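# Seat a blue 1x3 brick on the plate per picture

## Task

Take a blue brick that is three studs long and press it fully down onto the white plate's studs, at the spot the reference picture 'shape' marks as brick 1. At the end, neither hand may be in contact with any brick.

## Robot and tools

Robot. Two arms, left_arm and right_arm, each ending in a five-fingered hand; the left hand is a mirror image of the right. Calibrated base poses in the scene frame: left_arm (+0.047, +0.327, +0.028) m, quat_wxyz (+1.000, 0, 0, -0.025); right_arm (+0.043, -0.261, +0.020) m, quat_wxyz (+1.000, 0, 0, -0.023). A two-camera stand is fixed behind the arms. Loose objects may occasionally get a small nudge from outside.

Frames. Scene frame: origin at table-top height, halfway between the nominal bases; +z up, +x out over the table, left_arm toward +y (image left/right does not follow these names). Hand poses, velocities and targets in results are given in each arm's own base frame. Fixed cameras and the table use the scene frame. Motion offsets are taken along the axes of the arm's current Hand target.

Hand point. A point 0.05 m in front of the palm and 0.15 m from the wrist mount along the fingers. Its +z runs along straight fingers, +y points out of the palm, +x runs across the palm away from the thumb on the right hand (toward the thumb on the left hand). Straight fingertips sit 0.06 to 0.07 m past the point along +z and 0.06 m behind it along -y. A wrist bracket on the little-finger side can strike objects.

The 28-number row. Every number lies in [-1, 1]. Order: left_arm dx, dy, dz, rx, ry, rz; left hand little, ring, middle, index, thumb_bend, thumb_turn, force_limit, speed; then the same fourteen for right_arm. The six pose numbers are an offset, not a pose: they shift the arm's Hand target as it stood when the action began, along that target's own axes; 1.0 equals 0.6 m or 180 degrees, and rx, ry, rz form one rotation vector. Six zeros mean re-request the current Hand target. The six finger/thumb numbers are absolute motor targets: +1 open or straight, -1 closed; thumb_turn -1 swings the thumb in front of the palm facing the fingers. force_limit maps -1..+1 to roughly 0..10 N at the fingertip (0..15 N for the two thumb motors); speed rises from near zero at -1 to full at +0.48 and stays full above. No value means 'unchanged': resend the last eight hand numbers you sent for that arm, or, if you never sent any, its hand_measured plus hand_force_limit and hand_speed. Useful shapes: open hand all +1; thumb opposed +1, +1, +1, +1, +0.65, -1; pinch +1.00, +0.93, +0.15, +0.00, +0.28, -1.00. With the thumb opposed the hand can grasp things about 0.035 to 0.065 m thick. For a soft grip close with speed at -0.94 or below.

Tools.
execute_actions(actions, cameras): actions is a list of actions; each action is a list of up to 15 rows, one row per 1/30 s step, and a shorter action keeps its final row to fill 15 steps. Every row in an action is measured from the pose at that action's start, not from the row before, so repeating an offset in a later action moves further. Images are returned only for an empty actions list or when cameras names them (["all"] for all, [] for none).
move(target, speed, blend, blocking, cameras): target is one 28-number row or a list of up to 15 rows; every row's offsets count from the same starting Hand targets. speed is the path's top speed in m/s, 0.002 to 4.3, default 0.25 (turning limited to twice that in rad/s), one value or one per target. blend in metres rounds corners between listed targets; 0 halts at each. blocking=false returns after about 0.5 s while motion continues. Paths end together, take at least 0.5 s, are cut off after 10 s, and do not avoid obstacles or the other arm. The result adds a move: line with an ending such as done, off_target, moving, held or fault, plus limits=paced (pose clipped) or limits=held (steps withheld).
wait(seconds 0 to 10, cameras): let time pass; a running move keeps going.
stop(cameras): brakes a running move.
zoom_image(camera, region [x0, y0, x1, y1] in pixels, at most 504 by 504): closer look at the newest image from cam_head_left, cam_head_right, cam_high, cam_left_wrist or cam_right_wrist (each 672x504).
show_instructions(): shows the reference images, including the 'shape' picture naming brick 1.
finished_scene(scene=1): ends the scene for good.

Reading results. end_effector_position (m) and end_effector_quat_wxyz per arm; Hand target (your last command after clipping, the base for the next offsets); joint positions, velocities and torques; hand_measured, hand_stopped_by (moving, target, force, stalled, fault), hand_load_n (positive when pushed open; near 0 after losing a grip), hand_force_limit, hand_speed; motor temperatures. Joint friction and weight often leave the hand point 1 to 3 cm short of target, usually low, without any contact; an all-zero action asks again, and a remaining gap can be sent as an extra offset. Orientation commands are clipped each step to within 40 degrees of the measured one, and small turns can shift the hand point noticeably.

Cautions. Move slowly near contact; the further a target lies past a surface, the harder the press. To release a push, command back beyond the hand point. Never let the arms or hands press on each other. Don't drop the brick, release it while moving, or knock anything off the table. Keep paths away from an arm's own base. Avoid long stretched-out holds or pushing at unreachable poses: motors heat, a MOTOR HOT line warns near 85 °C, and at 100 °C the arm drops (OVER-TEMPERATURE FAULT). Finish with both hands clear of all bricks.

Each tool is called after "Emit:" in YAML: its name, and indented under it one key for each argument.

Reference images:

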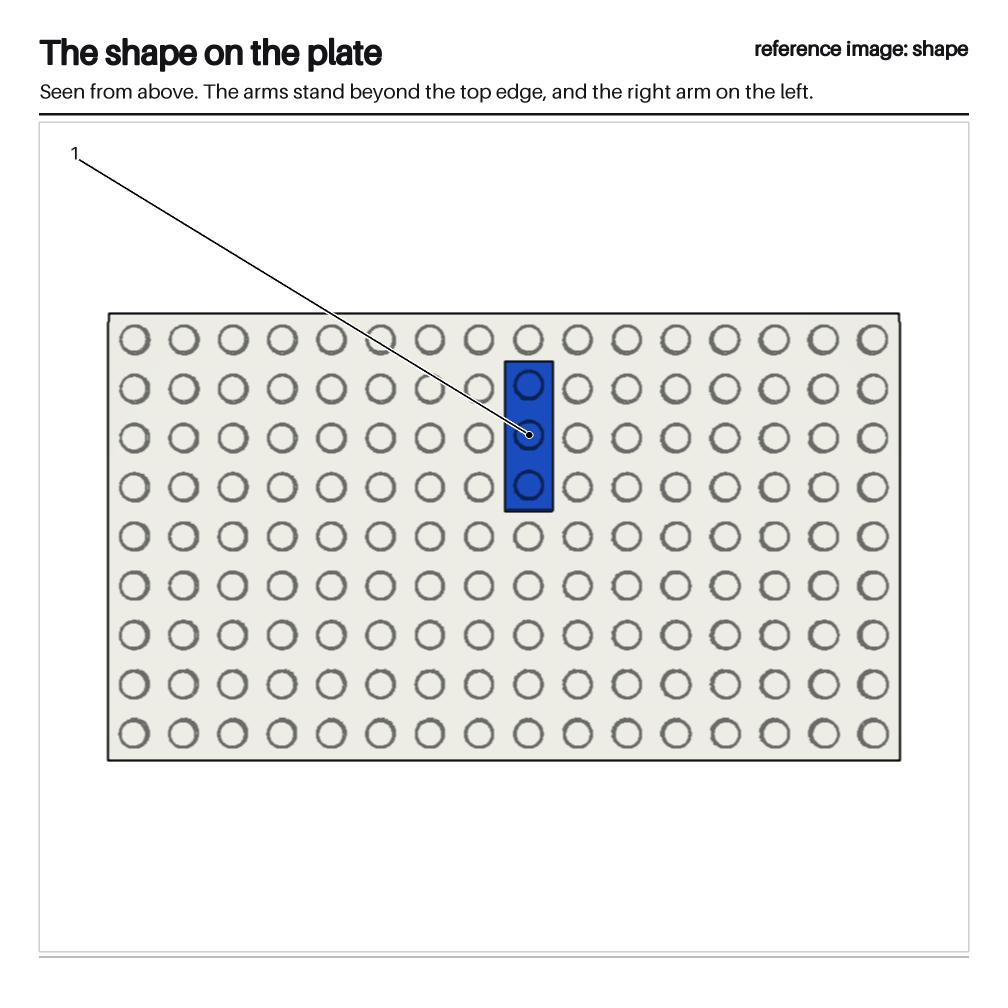

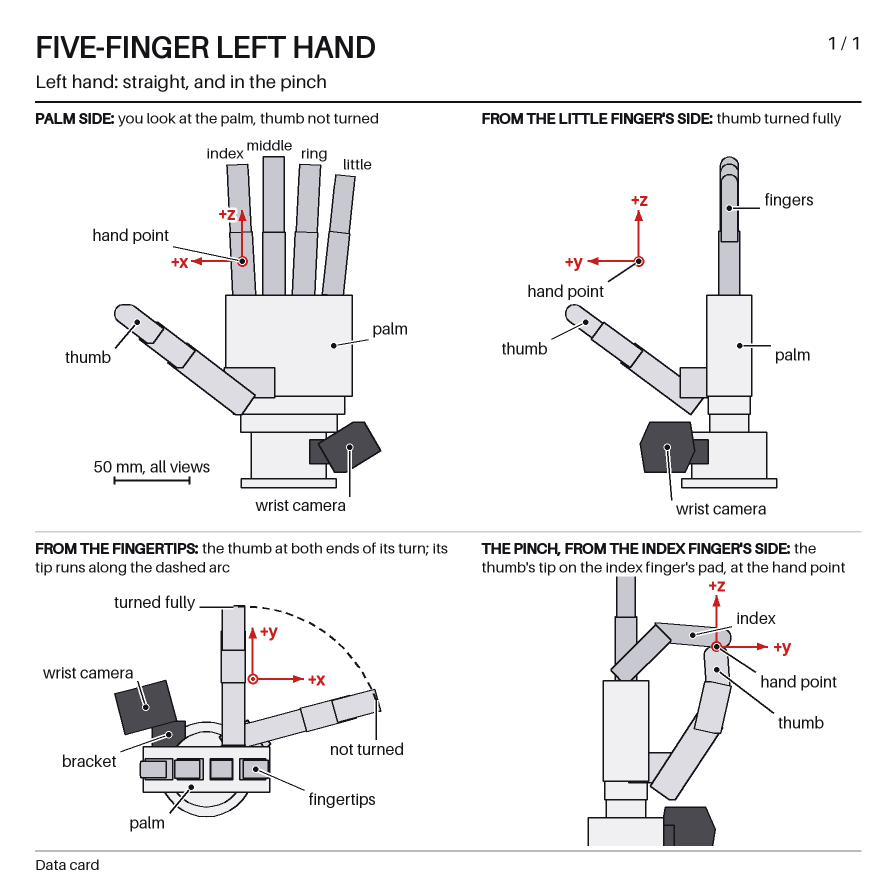

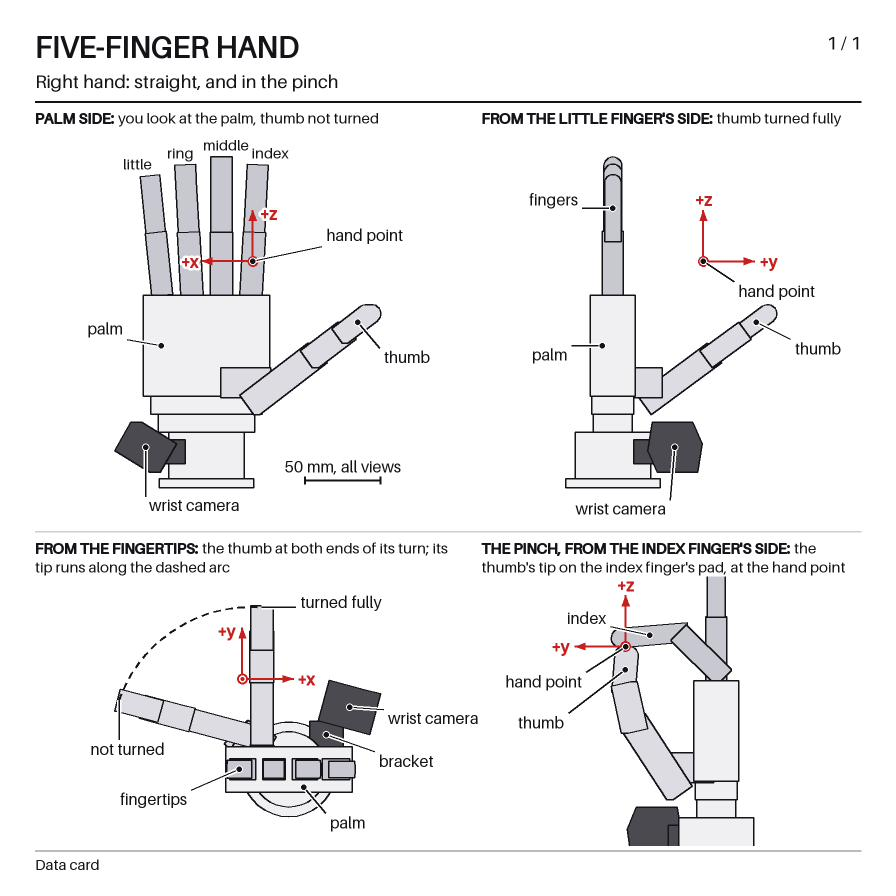

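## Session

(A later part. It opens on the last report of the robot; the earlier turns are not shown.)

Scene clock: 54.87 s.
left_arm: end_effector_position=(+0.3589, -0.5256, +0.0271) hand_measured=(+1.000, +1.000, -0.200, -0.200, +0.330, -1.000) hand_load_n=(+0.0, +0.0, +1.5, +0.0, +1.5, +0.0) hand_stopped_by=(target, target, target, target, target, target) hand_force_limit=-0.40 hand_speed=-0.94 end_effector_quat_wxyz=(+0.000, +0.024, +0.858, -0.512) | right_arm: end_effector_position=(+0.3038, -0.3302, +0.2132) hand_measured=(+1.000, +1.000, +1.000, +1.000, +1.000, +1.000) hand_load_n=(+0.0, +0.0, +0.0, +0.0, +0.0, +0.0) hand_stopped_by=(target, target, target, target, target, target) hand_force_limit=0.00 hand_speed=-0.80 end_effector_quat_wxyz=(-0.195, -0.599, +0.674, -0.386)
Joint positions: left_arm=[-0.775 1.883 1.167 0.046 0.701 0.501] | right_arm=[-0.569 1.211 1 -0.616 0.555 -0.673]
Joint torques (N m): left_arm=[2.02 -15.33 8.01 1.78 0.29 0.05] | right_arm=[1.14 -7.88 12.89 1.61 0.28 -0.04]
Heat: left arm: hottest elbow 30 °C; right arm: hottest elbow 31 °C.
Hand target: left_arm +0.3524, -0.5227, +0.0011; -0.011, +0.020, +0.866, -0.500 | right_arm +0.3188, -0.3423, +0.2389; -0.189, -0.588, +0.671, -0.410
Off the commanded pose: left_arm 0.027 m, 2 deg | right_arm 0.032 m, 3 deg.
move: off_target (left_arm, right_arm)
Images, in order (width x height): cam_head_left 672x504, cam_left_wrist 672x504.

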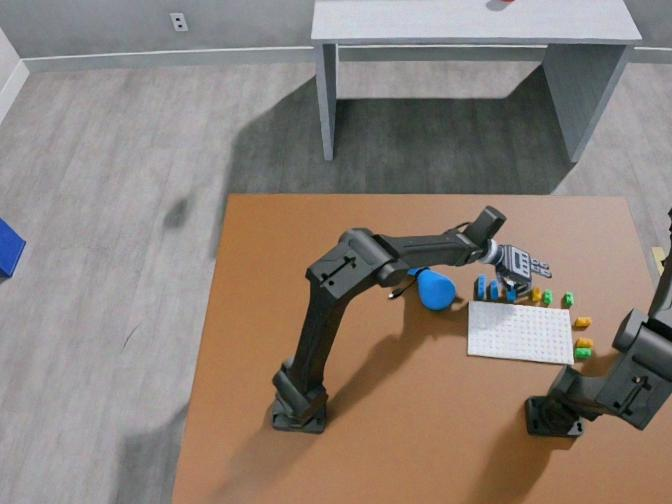

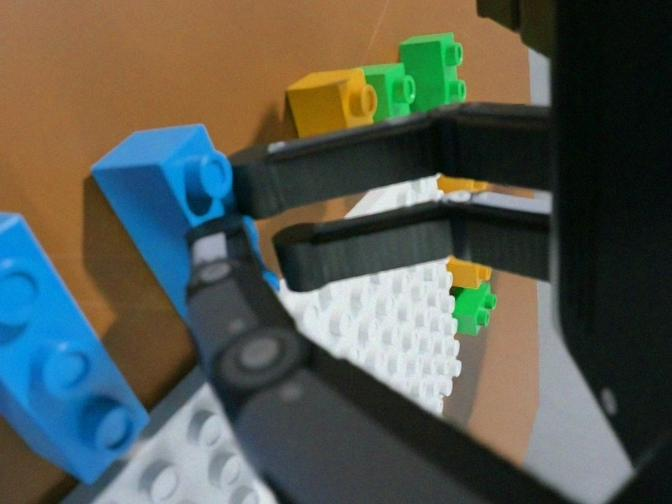

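Emit:
move:
  target:
    - [0,-0.0722,-0.0417,0,0,0,1,1,-0.2,-0.2,0.33,-1,-0.4,-0.94,0,0,0,0,0,0,1,1,1,1,1,1,0,-0.8]
    - [0,-0.0722,-0.0417,0,0,0,1,1,0.22,0.15,0.55,-1,-0.4,-0.3,0,0,0,0,0,0,1,1,1,1,1,1,0,-0.8]
  speed: 0.06
  cameras: ["cam_head_left", "cam_head_right", "cam_left_wrist", "cam_high"]

Emit:
zoom_image:
  camera: "cam_head_left"
  region: [480, 230, 580, 310]

Emit:
zoom_image:
  camera: "cam_head_right"
  region: [495, 230, 595, 310]

Scene clock: 60.00 s.
left_arm: end_effector_position=(+0.3470, -0.5138, +0.0364) hand_measured=(+1.000, +1.000, +0.220, +0.150, +0.550, -1.000) hand_load_n=(+0.0, +0.0, +0.0, +0.0, +0.0, +0.0) hand_stopped_by=(target, target, target, target, target, target) hand_force_limit=-0.40 hand_speed=-0.30 end_effector_quat_wxyz=(-0.021, +0.011, +0.870, -0.492) | right_arm: end_effector_position=(+0.3038, -0.3302, +0.2132) hand_measured=(+1.000, +1.000, +1.000, +1.000, +1.000, +1.000) hand_load_n=(+0.0, +0.0, +0.0, +0.0, +0.0, +0.0) hand_stopped_by=(target, target, target, target, target, target) hand_force_limit=0.00 hand_speed=-0.80 end_effector_quat_wxyz=(-0.195, -0.599, +0.674, -0.386)
Joint positions: left_arm=[-0.775 1.845 1.167 -0.06 0.7 0.501] | right_arm=[-0.569 1.211 1 -0.616 0.555 -0.673]
Joint torques (N m): left_arm=[1.96 -20.07 11.36 1.42 0.33 -0.02] | right_arm=[1.03 -8.12 12.92 1.61 0.29 -0.03]
Heat: left arm: hottest elbow 30 °C; right arm: hottest elbow 31 °C.
Hand target: left_arm +0.3524, -0.5227, +0.0512; -0.011, +0.020, +0.866, -0.500 | right_arm +0.3188, -0.3423, +0.2389; -0.189, -0.588, +0.671, -0.410
Off the commanded pose: left_arm 0.018 m, 2 deg | right_arm 0.032 m, 3 deg.
move: off_target (left_arm, right_arm); target 2's new numbers were sent with left_arm's hand 0.018 m and 2 deg from that target
Images, in order (width x height): cam_head_left 672x504, cam_head_right 672x504, cam_high 672x504, cam_left_wrist 672x504.

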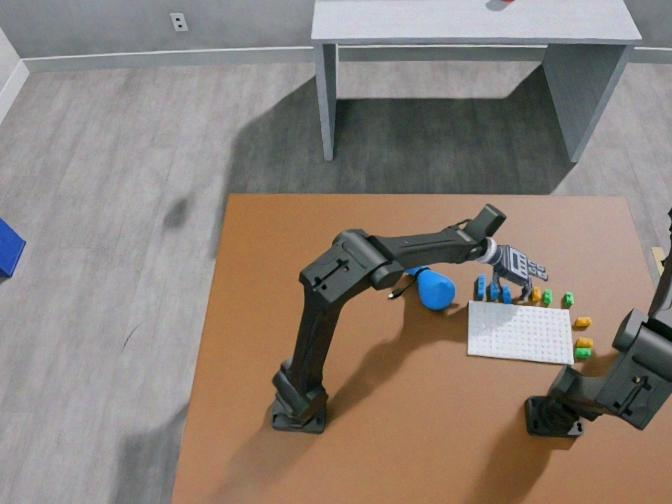

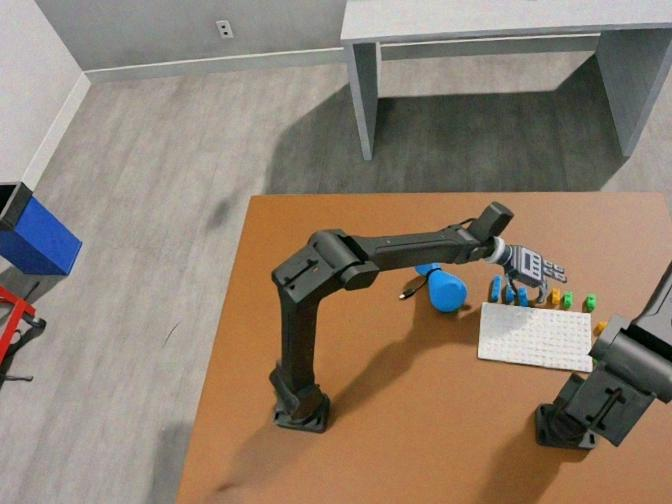

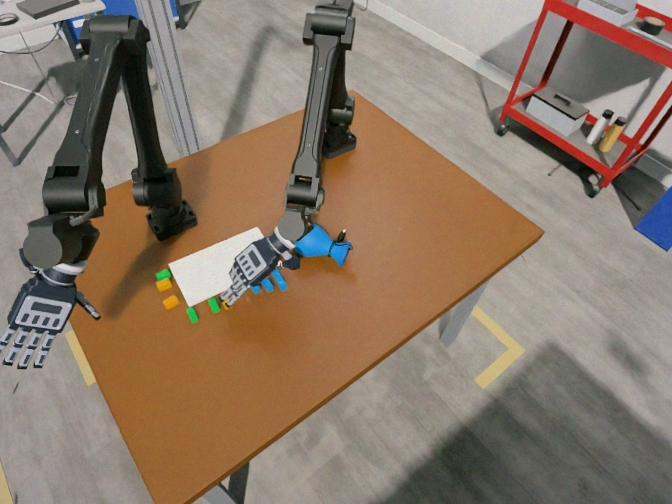

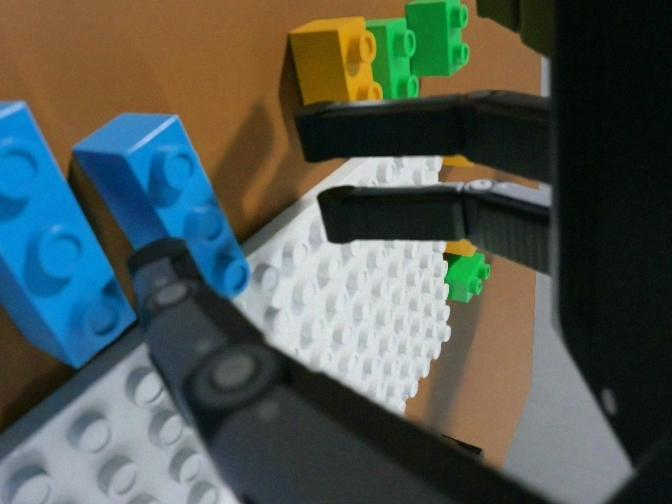

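Scaled by 5.040 from the camera's 672x504 image, which has a finer 960x720 frame.

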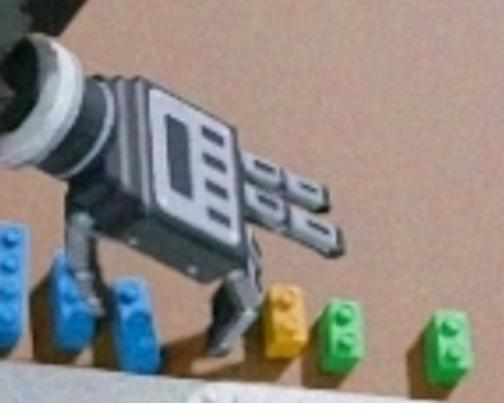

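Scaled by 5.040 from the camera's 672x504 image, which has a finer 960x720 frame.

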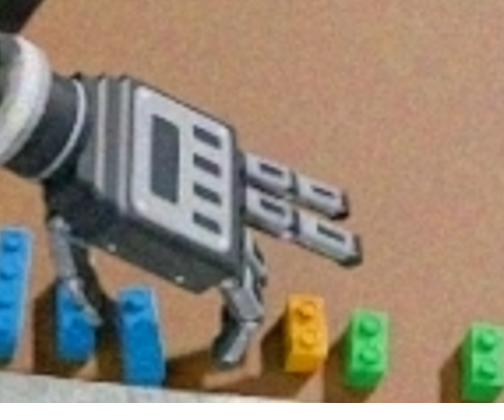

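Emit:
move:
  target: [0.0024,-0.007,0.0121,0,0,0,1,1,1,1,0.55,-1,-0.4,-0.3,0,0,0,0,0,0,1,1,1,1,1,1,0,-0.8]
  speed: 0.06
  cameras: ["cam_head_left", "cam_head_right", "cam_left_wrist"]

Emit:
zoom_image:
  camera: "cam_head_left"
  region: [480, 230, 580, 310]

Emit:
zoom_image:
  camera: "cam_head_right"
  region: [495, 230, 595, 310]

Scene clock: 63.37 s.
left_arm: end_effector_position=(+0.3423, -0.5176, +0.0356) hand_measured=(+1.000, +1.000, +1.000, +1.000, +0.550, -1.000) hand_load_n=(-0.5, +0.0, +0.0, -0.5, +0.0, +0.0) hand_stopped_by=(target, target, target, target, target, target) hand_force_limit=-0.40 hand_speed=-0.30 end_effector_quat_wxyz=(-0.020, +0.014, +0.871, -0.490) | right_arm: end_effector_position=(+0.3038, -0.3302, +0.2132) hand_measured=(+1.000, +1.000, +1.000, +1.000, +1.000, +1.000) hand_load_n=(+0.0, +0.0, +0.0, +0.0, -0.5, +0.0) hand_stopped_by=(target, target, target, target, target, target) hand_force_limit=0.00 hand_speed=-0.80 end_effector_quat_wxyz=(-0.195, -0.599, +0.674, -0.386)
Joint positions: left_arm=[-0.787 1.845 1.167 -0.06 0.691 0.501] | right_arm=[-0.569 1.211 1 -0.616 0.555 -0.673]
Joint torques (N m): left_arm=[1.9 -18.73 12.33 1.46 0.33 -0.03] | right_arm=[1.14 -7.88 12.9 1.59 0.27 -0.03]
Heat: left arm: hottest elbow 30 °C; right arm: hottest elbow 31 °C.
Hand target: left_arm +0.3506, -0.5310, +0.0512; -0.011, +0.020, +0.866, -0.500 | right_arm +0.3188, -0.3423, +0.2389; -0.189, -0.588, +0.671, -0.410
Off the commanded pose: left_arm 0.022 m, 2 deg | right_arm 0.032 m, 3 deg.
move: off_target (left_arm, right_arm)
Images, in order (width x height): cam_head_left 672x504, cam_head_right 672x504, cam_left_wrist 672x504.

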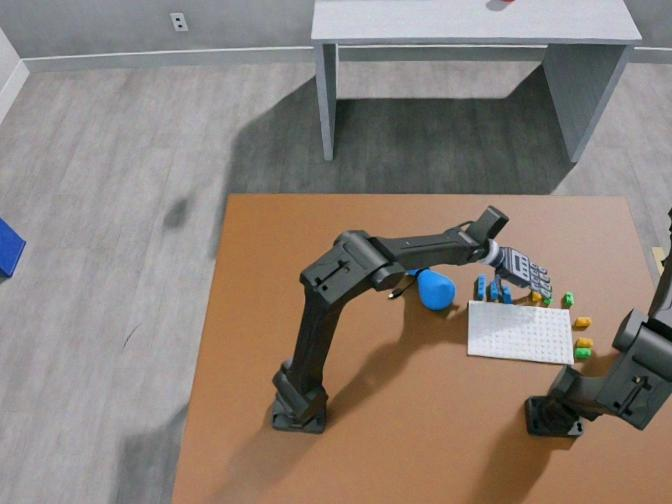

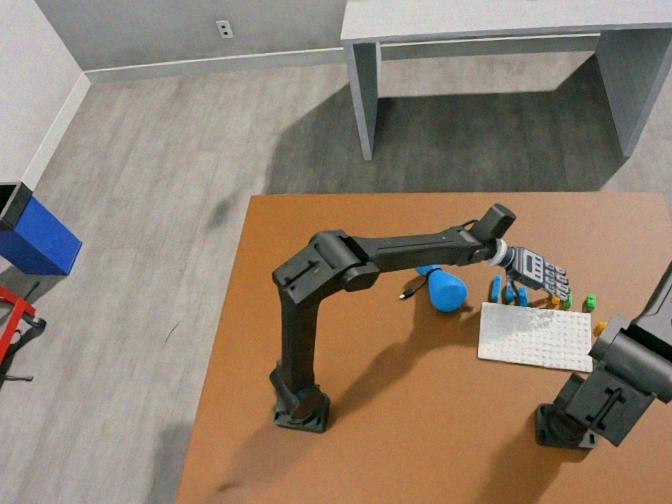

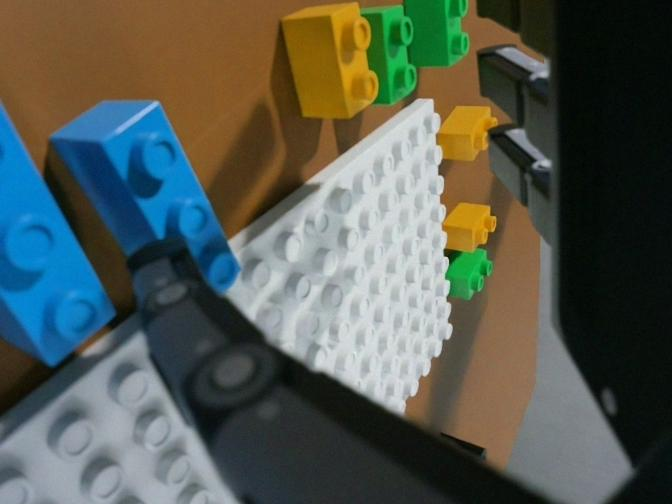

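Scaled by 5.040 from the camera's 672x504 image, which has a finer 960x720 frame.

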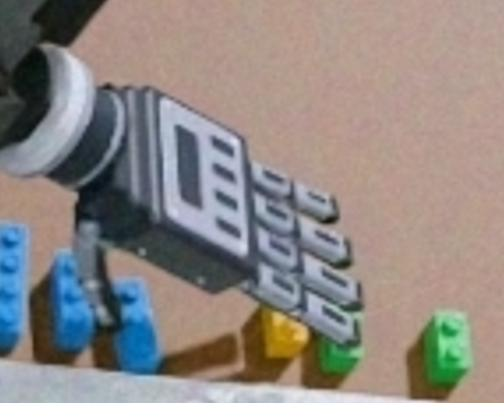

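Scaled by 5.040 from the camera's 672x504 image, which has a finer 960x720 frame.

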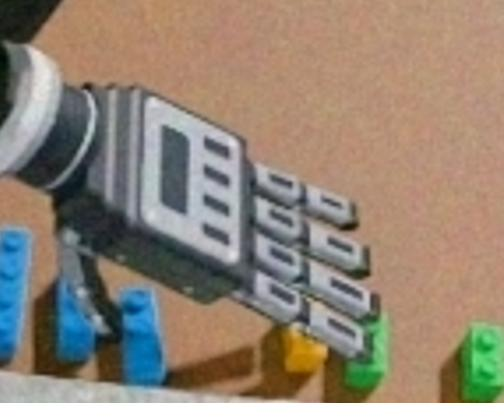

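Emit:
move:
  target: [-0.0238,-0.0049,0.0085,0,0,0,1,1,1,1,0.55,-1,-0.4,-0.3,0,0,0,0,0,0,1,1,1,1,1,1,0,-0.8]
  speed: 0.06
  cameras: ["cam_head_left", "cam_head_right", "cam_left_wrist"]

Emit:
zoom_image:
  camera: "cam_head_left"
  region: [480, 230, 580, 310]

Emit:
zoom_image:
  camera: "cam_head_right"
  region: [495, 230, 595, 310]

Scene clock: 66.03 s.
left_arm: end_effector_position=(+0.3527, -0.5286, +0.0523) hand_measured=(+1.000, +1.000, +1.000, +1.000, +0.550, -1.000) hand_load_n=(+0.0, +0.0, +0.0, +0.0, +0.0, +0.0) hand_stopped_by=(target, target, target, target, target, target) hand_force_limit=-0.40 hand_speed=-0.30 end_effector_quat_wxyz=(-0.013, +0.020, +0.867, -0.499) | right_arm: end_effector_position=(+0.3038, -0.3302, +0.2132) hand_measured=(+1.000, +1.000, +1.000, +1.000, +1.000, +1.000) hand_load_n=(+0.0, +0.0, +0.0, +0.0, +0.0, +0.0) hand_stopped_by=(target, target, target, target, target, target) hand_force_limit=0.00 hand_speed=-0.80 end_effector_quat_wxyz=(-0.195, -0.599, +0.674, -0.386)
Joint positions: left_arm=[-0.787 1.845 1.211 -0.078 0.693 0.501] | right_arm=[-0.569 1.211 1 -0.616 0.555 -0.673]
Joint torques (N m): left_arm=[2.14 -16.38 13.39 1.28 0.56 0.11] | right_arm=[1.14 -8.06 12.92 1.61 0.27 -0.04]
Motor temperatures (°C): left_arm=[19 20 30 21 18 20] | right_arm=[27 23 32 19 21 18]
Heat: left arm: hottest elbow 30 °C; right arm: hottest elbow 32 °C.
Hand target: left_arm +0.3645, -0.5375, +0.0511; -0.011, +0.020, +0.866, -0.500 | right_arm +0.3188, -0.3423, +0.2389; -0.189, -0.588, +0.671, -0.410
Off the commanded pose: left_arm 0.015 m, 0 deg | right_arm 0.032 m, 3 deg.
move: off_target (left_arm, right_arm)
Images, in order (width x height): cam_head_left 672x504, cam_head_right 672x504, cam_left_wrist 672x504.

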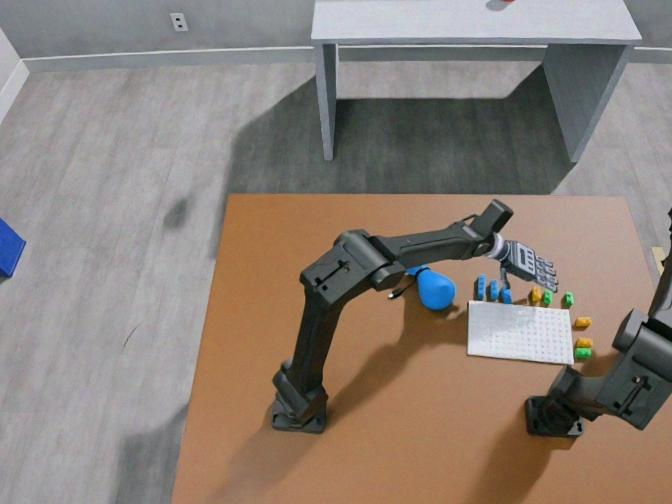

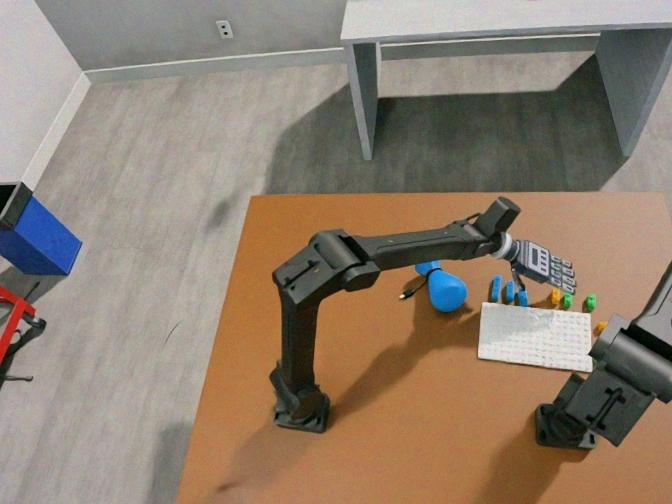

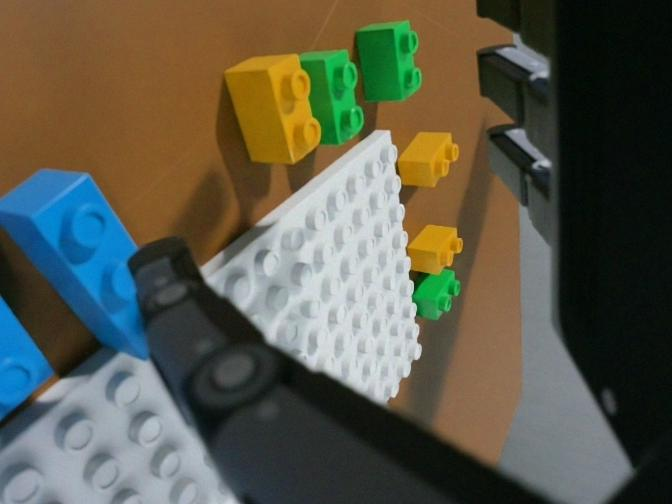

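Scaled by 5.040 from the camera's 672x504 image, which has a finer 960x720 frame.

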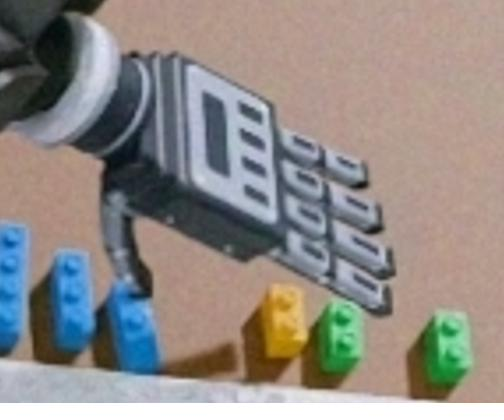

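Scaled by 5.040 from the camera's 672x504 image, which has a finer 960x720 frame.

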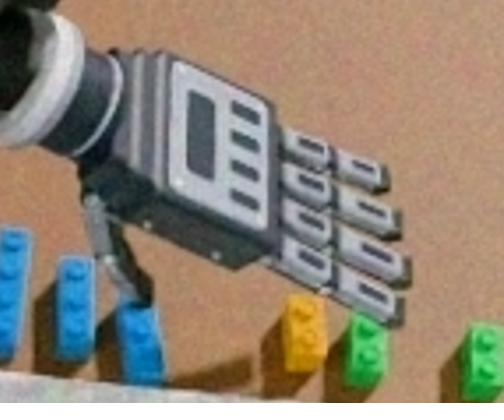

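Emit:
move:
  target: [-0.0102,0.0615,0.0267,0,0,0,1,1,1,1,0.55,-1,-0.4,-0.3,0,0,0,0,0,0,1,1,1,1,1,1,0,-0.8]
  speed: 0.06
  cameras: ["cam_head_left", "cam_head_right", "cam_left_wrist"]

Emit:
zoom_image:
  camera: "cam_head_left"
  region: [480, 230, 580, 310]

Emit:
zoom_image:
  camera: "cam_head_right"
  region: [495, 230, 595, 310]

Scene clock: 67.93 s.
left_arm: end_effector_position=(+0.3611, -0.5324, +0.0361) hand_measured=(+1.000, +1.000, +1.000, +1.000, +0.550, -1.000) hand_load_n=(+0.0, -0.5, +0.0, +0.0, -0.5, +0.5) hand_stopped_by=(target, target, target, target, target, target) hand_force_limit=-0.40 hand_speed=-0.30 end_effector_quat_wxyz=(-0.010, +0.023, +0.861, -0.508) | right_arm: end_effector_position=(+0.3038, -0.3302, +0.2132) hand_measured=(+1.000, +1.000, +1.000, +1.000, +1.000, +1.000) hand_load_n=(+0.0, +0.0, +0.0, +0.0, +0.0, +0.0) hand_stopped_by=(target, target, target, target, target, target) hand_force_limit=0.00 hand_speed=-0.80 end_effector_quat_wxyz=(-0.195, -0.599, +0.674, -0.386)
Joint positions: left_arm=[-0.779 1.888 1.211 -0.014 0.709 0.501] | right_arm=[-0.569 1.211 1 -0.616 0.555 -0.673]
Joint torques (N m): left_arm=[1.9 -14.27 10.92 2.04 0.24 0.12] | right_arm=[1.2 -8.06 12.89 1.61 0.28 -0.02]
Heat: left arm: hottest elbow 30 °C; right arm: hottest elbow 32 °C.
Hand target: left_arm +0.3709, -0.5332, +0.0112; -0.011, +0.020, +0.866, -0.500 | right_arm +0.3188, -0.3423, +0.2389; -0.189, -0.588, +0.671, -0.410
Off the commanded pose: left_arm 0.027 m, 1 deg | right_arm 0.032 m, 3 deg.
move: off_target (left_arm, right_arm)
Images, in order (width x height): cam_head_left 672x504, cam_head_right 672x504, cam_left_wrist 672x504.

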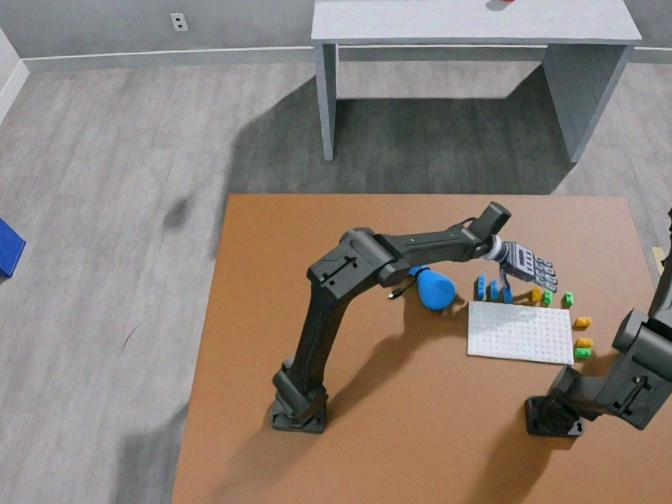

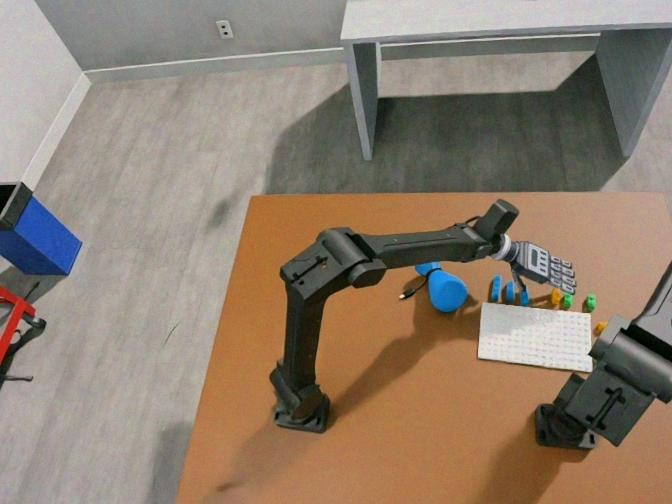

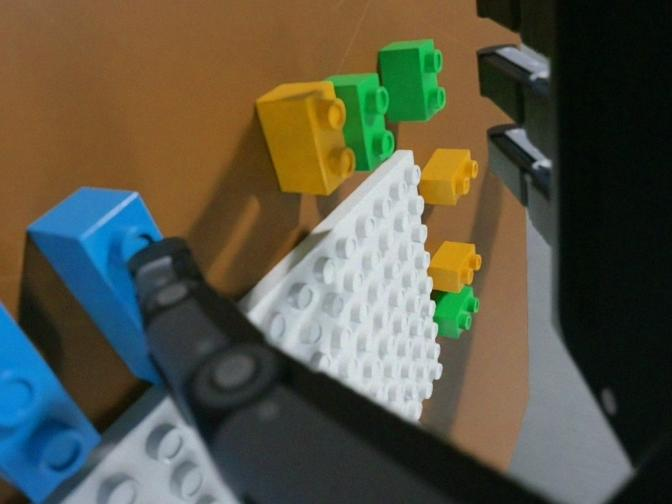

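Scaled by 5.040 from the camera's 672x504 image, which has a finer 960x720 frame.

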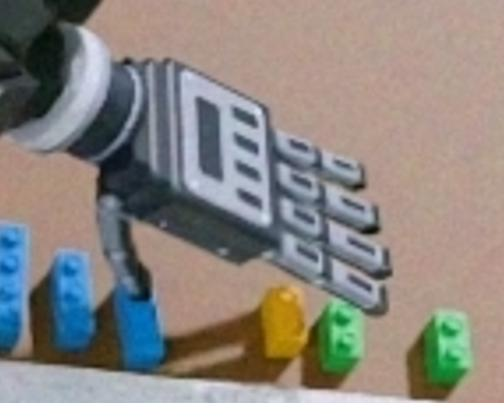

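Scaled by 5.040 from the camera's 672x504 image, which has a finer 960x720 frame.

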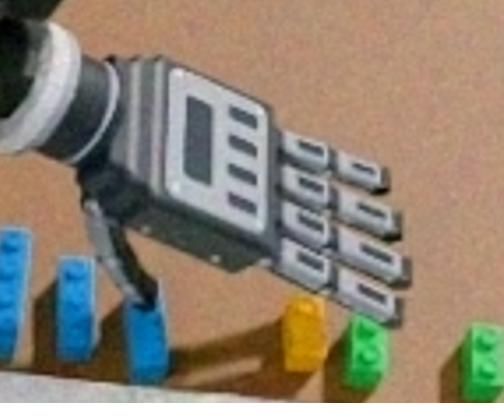

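Emit:
move:
  target: [0.0173,-0.0157,-0.026,0,0,0,1,1,1,1,0.55,-1,-0.4,-0.3,0,0,0,0,0,0,1,1,1,1,1,1,0,-0.8]
  speed: 0.06
  cameras: ["cam_head_left", "cam_head_right", "cam_left_wrist"]

Emit:
zoom_image:
  camera: "cam_head_left"
  region: [480, 230, 580, 310]

Emit:
zoom_image:
  camera: "cam_head_right"
  region: [495, 230, 595, 310]

Scene clock: 69.47 s.
left_arm: end_effector_position=(+0.3611, -0.5324, +0.0361) hand_measured=(+1.000, +1.000, +1.000, +1.000, +0.550, -1.000) hand_load_n=(+0.0, +0.0, +0.0, +0.0, -1.0, +0.0) hand_stopped_by=(target, target, target, target, target, target) hand_force_limit=-0.40 hand_speed=-0.30 end_effector_quat_wxyz=(-0.010, +0.023, +0.861, -0.508) | right_arm: end_effector_position=(+0.3038, -0.3302, +0.2132) hand_measured=(+1.000, +1.000, +1.000, +1.000, +1.000, +1.000) hand_load_n=(+0.0, +0.0, +0.0, +0.0, +0.0, +0.0) hand_stopped_by=(target, target, target, target, target, target) hand_force_limit=0.00 hand_speed=-0.80 end_effector_quat_wxyz=(-0.195, -0.599, +0.674, -0.386)
Joint positions: left_arm=[-0.779 1.888 1.211 -0.014 0.709 0.501] | right_arm=[-0.569 1.211 1 -0.616 0.555 -0.673]
Joint torques (N m): left_arm=[1.85 -20.07 7.98 1.36 0.3 0.16] | right_arm=[0.97 -8 12.89 1.58 0.27 -0.03]
Heat: left arm: hottest elbow 30 °C; right arm: hottest elbow 32 °C.
Hand target: left_arm +0.3608, -0.5239, +0.0271; -0.011, +0.020, +0.866, -0.500 | right_arm +0.3188, -0.3423, +0.2389; -0.189, -0.588, +0.671, -0.410
Off the commanded pose: left_arm 0.012 m, 1 deg | right_arm 0.032 m, 3 deg.
move: off_target (left_arm, right_arm)
Images, in order (width x height): cam_head_left 672x504, cam_head_right 672x504, cam_left_wrist 672x504.

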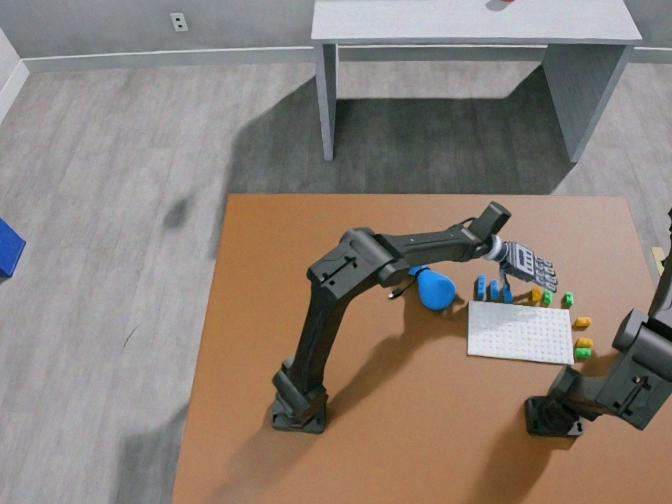

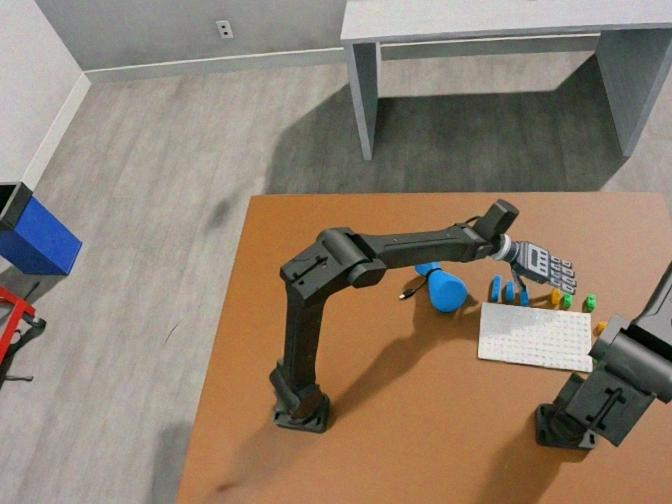

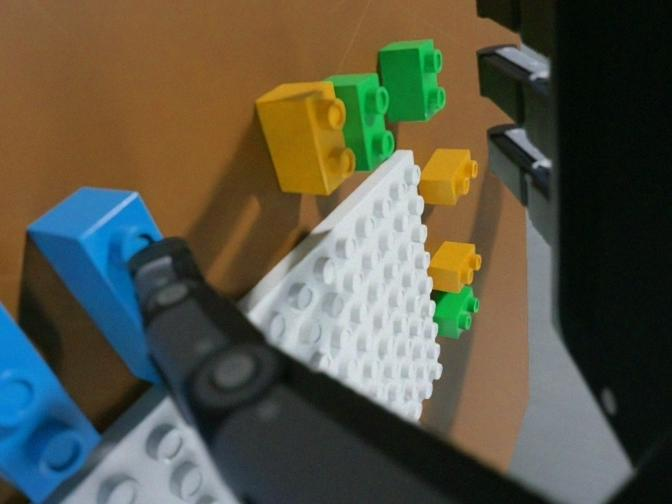

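Scaled by 5.040 from the camera's 672x504 image, which has a finer 960x720 frame.

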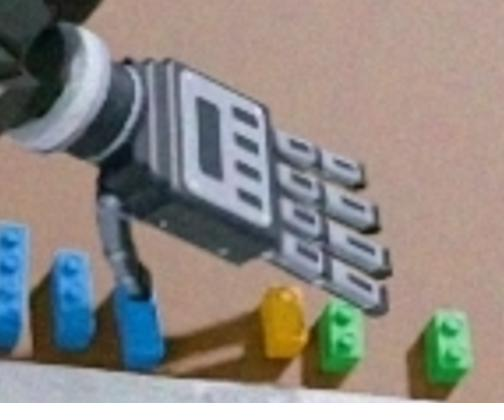

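Scaled by 5.040 from the camera's 672x504 image, which has a finer 960x720 frame.

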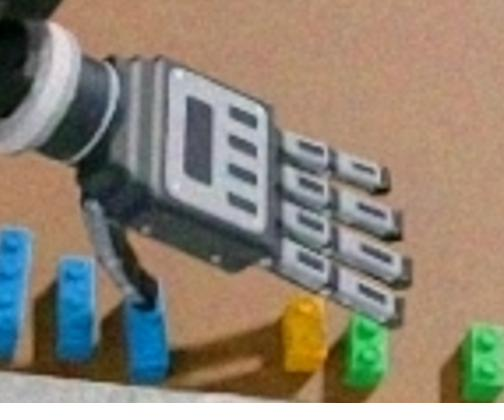

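Emit:
move:
  target: [0,-0.0866,-0.05,0,0,0,1,1,1,1,0.55,-1,-0.4,-0.3,0,0,0,0,0,0,1,1,1,1,1,1,0,-0.8]
  speed: 0.1
  cameras: ["cam_head_left","cam_left_wrist"]

Scene clock: 72.33 s.
left_arm: end_effector_position=(+0.3458, -0.5166, +0.0694) hand_measured=(+1.000, +1.000, +1.000, +1.000, +0.550, -1.000) hand_load_n=(+0.0, +0.0, +0.0, +0.0, +0.0, +0.0) hand_stopped_by=(target, target, target, target, target, target) hand_force_limit=-0.40 hand_speed=-0.30 end_effector_quat_wxyz=(-0.028, +0.011, +0.871, -0.490) | right_arm: end_effector_position=(+0.3038, -0.3302, +0.2132) hand_measured=(+1.000, +1.000, +1.000, +1.000, +1.000, +1.000) hand_load_n=(+0.0, +0.0, +0.0, +0.0, +0.0, +0.0) hand_stopped_by=(target, target, target, target, target, target) hand_force_limit=0.00 hand_speed=-0.80 end_effector_quat_wxyz=(-0.195, -0.599, +0.674, -0.386)
Joint positions: left_arm=[-0.778 1.802 1.211 -0.16 0.707 0.501] | right_arm=[-0.569 1.211 1 -0.616 0.555 -0.673]
Joint torques (N m): left_arm=[2.08 -18.96 12.81 1.29 0.36 0.09] | right_arm=[0.97 -7.88 12.88 1.62 0.28 -0.04]
Heat: left arm: hottest elbow 30 °C; right arm: hottest elbow 32 °C.
Hand target: left_arm +0.3608, -0.5240, +0.0871; -0.011, +0.020, +0.866, -0.500 | right_arm +0.3188, -0.3423, +0.2389; -0.189, -0.588, +0.671, -0.410
Off the commanded pose: left_arm 0.024 m, 2 deg | right_arm 0.032 m, 3 deg.
move: off_target (left_arm, right_arm)
Images, in order (width x height): cam_head_left 672x504, cam_left_wrist 672x504.

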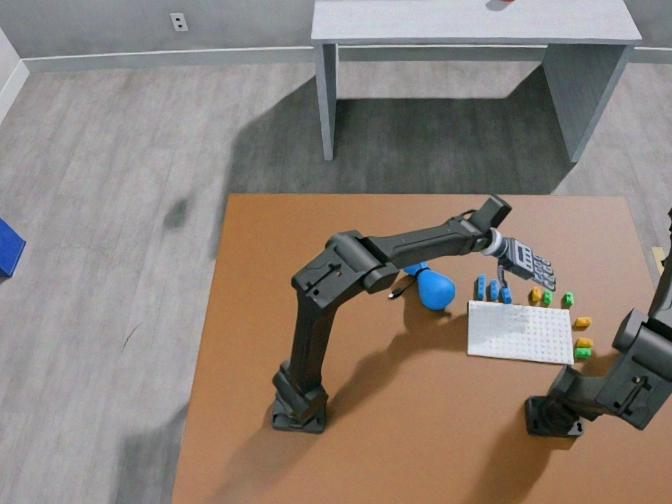

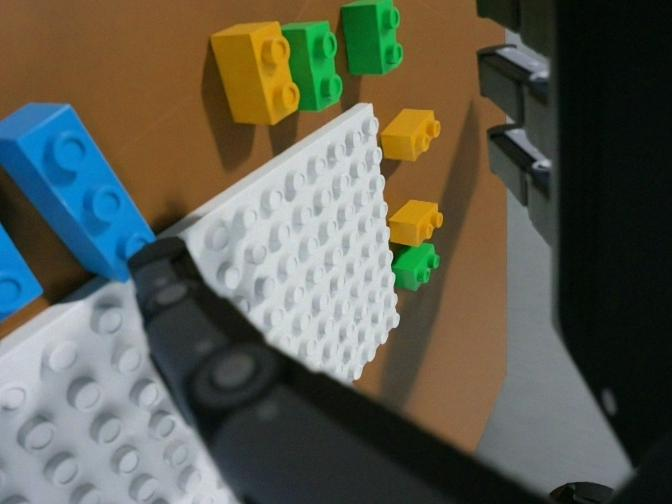

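Emit:
zoom_image:
  camera: "cam_head_left"
  region: [460, 230, 600, 370]

Scaled by 3.600 from the camera's 672x504 image, which has a finer 960x720 frame.

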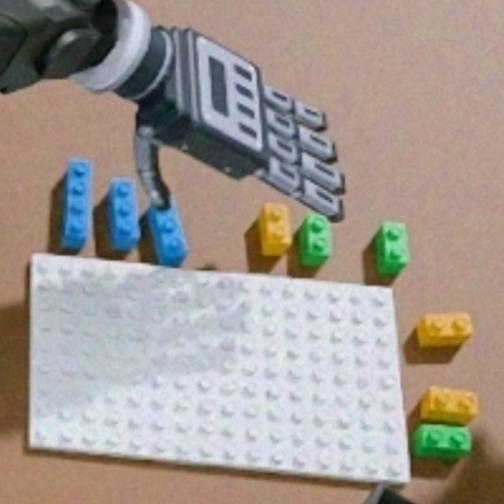

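Emit:
zoom_image:
  camera: "cam_head_left"
  region: [470, 260, 550, 320]

Emit:
zoom_image:
  camera: "cam_left_wrist"
  region: [0, 60, 240, 340]

Scaled by 6.300 from the camera's 672x504 image, which has a finer 960x720 frame.

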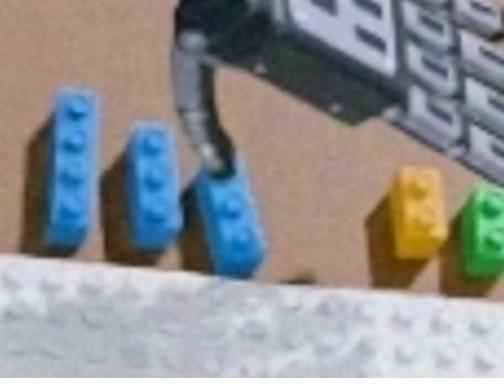

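Scaled by 1.800 from the camera's 672x504 image, which has a finer 960x720 frame.

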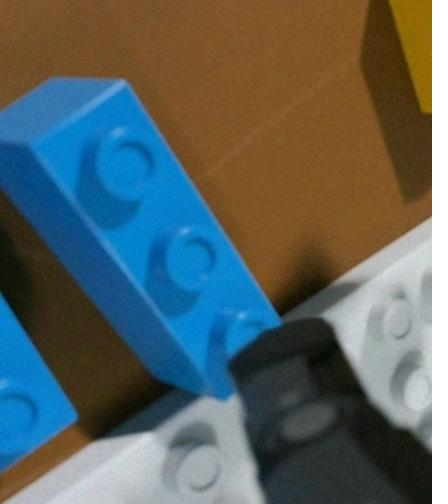

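Emit:
move:
  target: [-0.0013,0.0822,0.0282,0,0,0,1,1,1,1,0.55,-1,-0.4,-0.3,0,0,0,0,0,0,1,1,1,1,1,1,0,-0.8]
  speed: 0.06
  cameras: ["cam_head_left","cam_left_wrist"]

Emit:
zoom_image:
  camera: "cam_head_left"
  region: [470, 260, 550, 320]

Scene clock: 77.63 s.
left_arm: end_effector_position=(+0.3593, -0.5181, +0.0565) hand_measured=(+1.000, +1.000, +1.000, +1.000, +0.550, -1.000) hand_load_n=(+0.0, +0.0, +0.0, -0.5, +0.0, +0.0) hand_stopped_by=(target, target, target, target, target, target) hand_force_limit=-0.40 hand_speed=-0.30 end_effector_quat_wxyz=(-0.009, +0.020, +0.862, -0.507) | right_arm: end_effector_position=(+0.3038, -0.3302, +0.2132) hand_measured=(+1.000, +1.000, +1.000, +1.000, +1.000, +1.000) hand_load_n=(+0.0, +0.0, +0.0, +0.0, +0.0, +0.0) hand_stopped_by=(target, target, target, target, target, target) hand_force_limit=0.00 hand_speed=-0.80 end_effector_quat_wxyz=(-0.195, -0.599, +0.674, -0.386)
Joint positions: left_arm=[-0.764 1.83 1.191 -0.061 0.714 0.51] | right_arm=[-0.569 1.211 1 -0.616 0.555 -0.673]
Joint torques (N m): left_arm=[2.32 -15.5 8.7 2.09 0.55 0.11] | right_arm=[1.08 -8 12.89 1.57 0.28 -0.03]
Heat: left arm: hottest elbow 30 °C; right arm: hottest elbow 33 °C.
Hand target: left_arm +0.3621, -0.5140, +0.0359; -0.011, +0.020, +0.866, -0.500 | right_arm +0.3188, -0.3423, +0.2389; -0.189, -0.588, +0.671, -0.410
Off the commanded pose: left_arm 0.021 m, 1 deg | right_arm 0.032 m, 3 deg.
move: off_target (left_arm, right_arm)
Images, in order (width x height): cam_head_left 672x504, cam_left_wrist 672x504.

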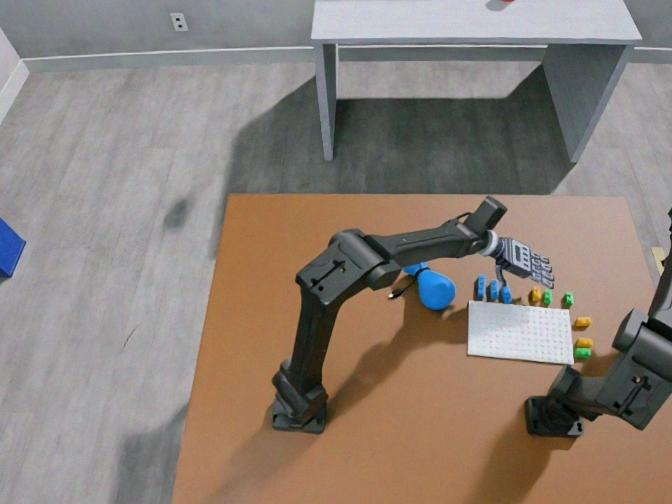

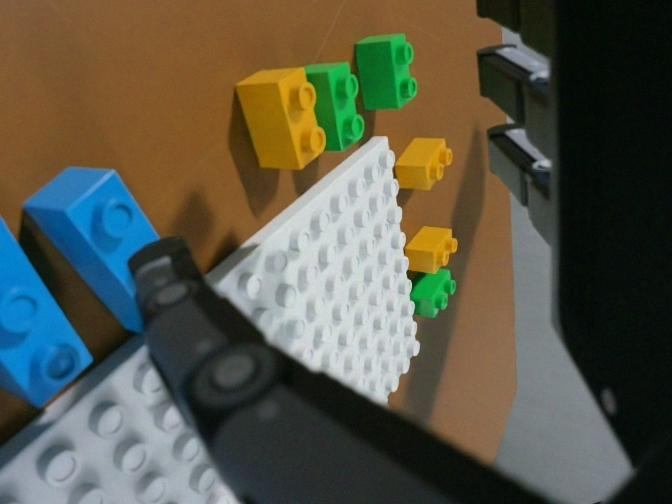

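Scaled by 6.300 from the camera's 672x504 image, which has a finer 960x720 frame.

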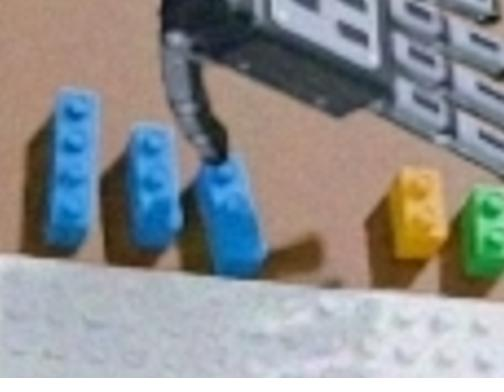

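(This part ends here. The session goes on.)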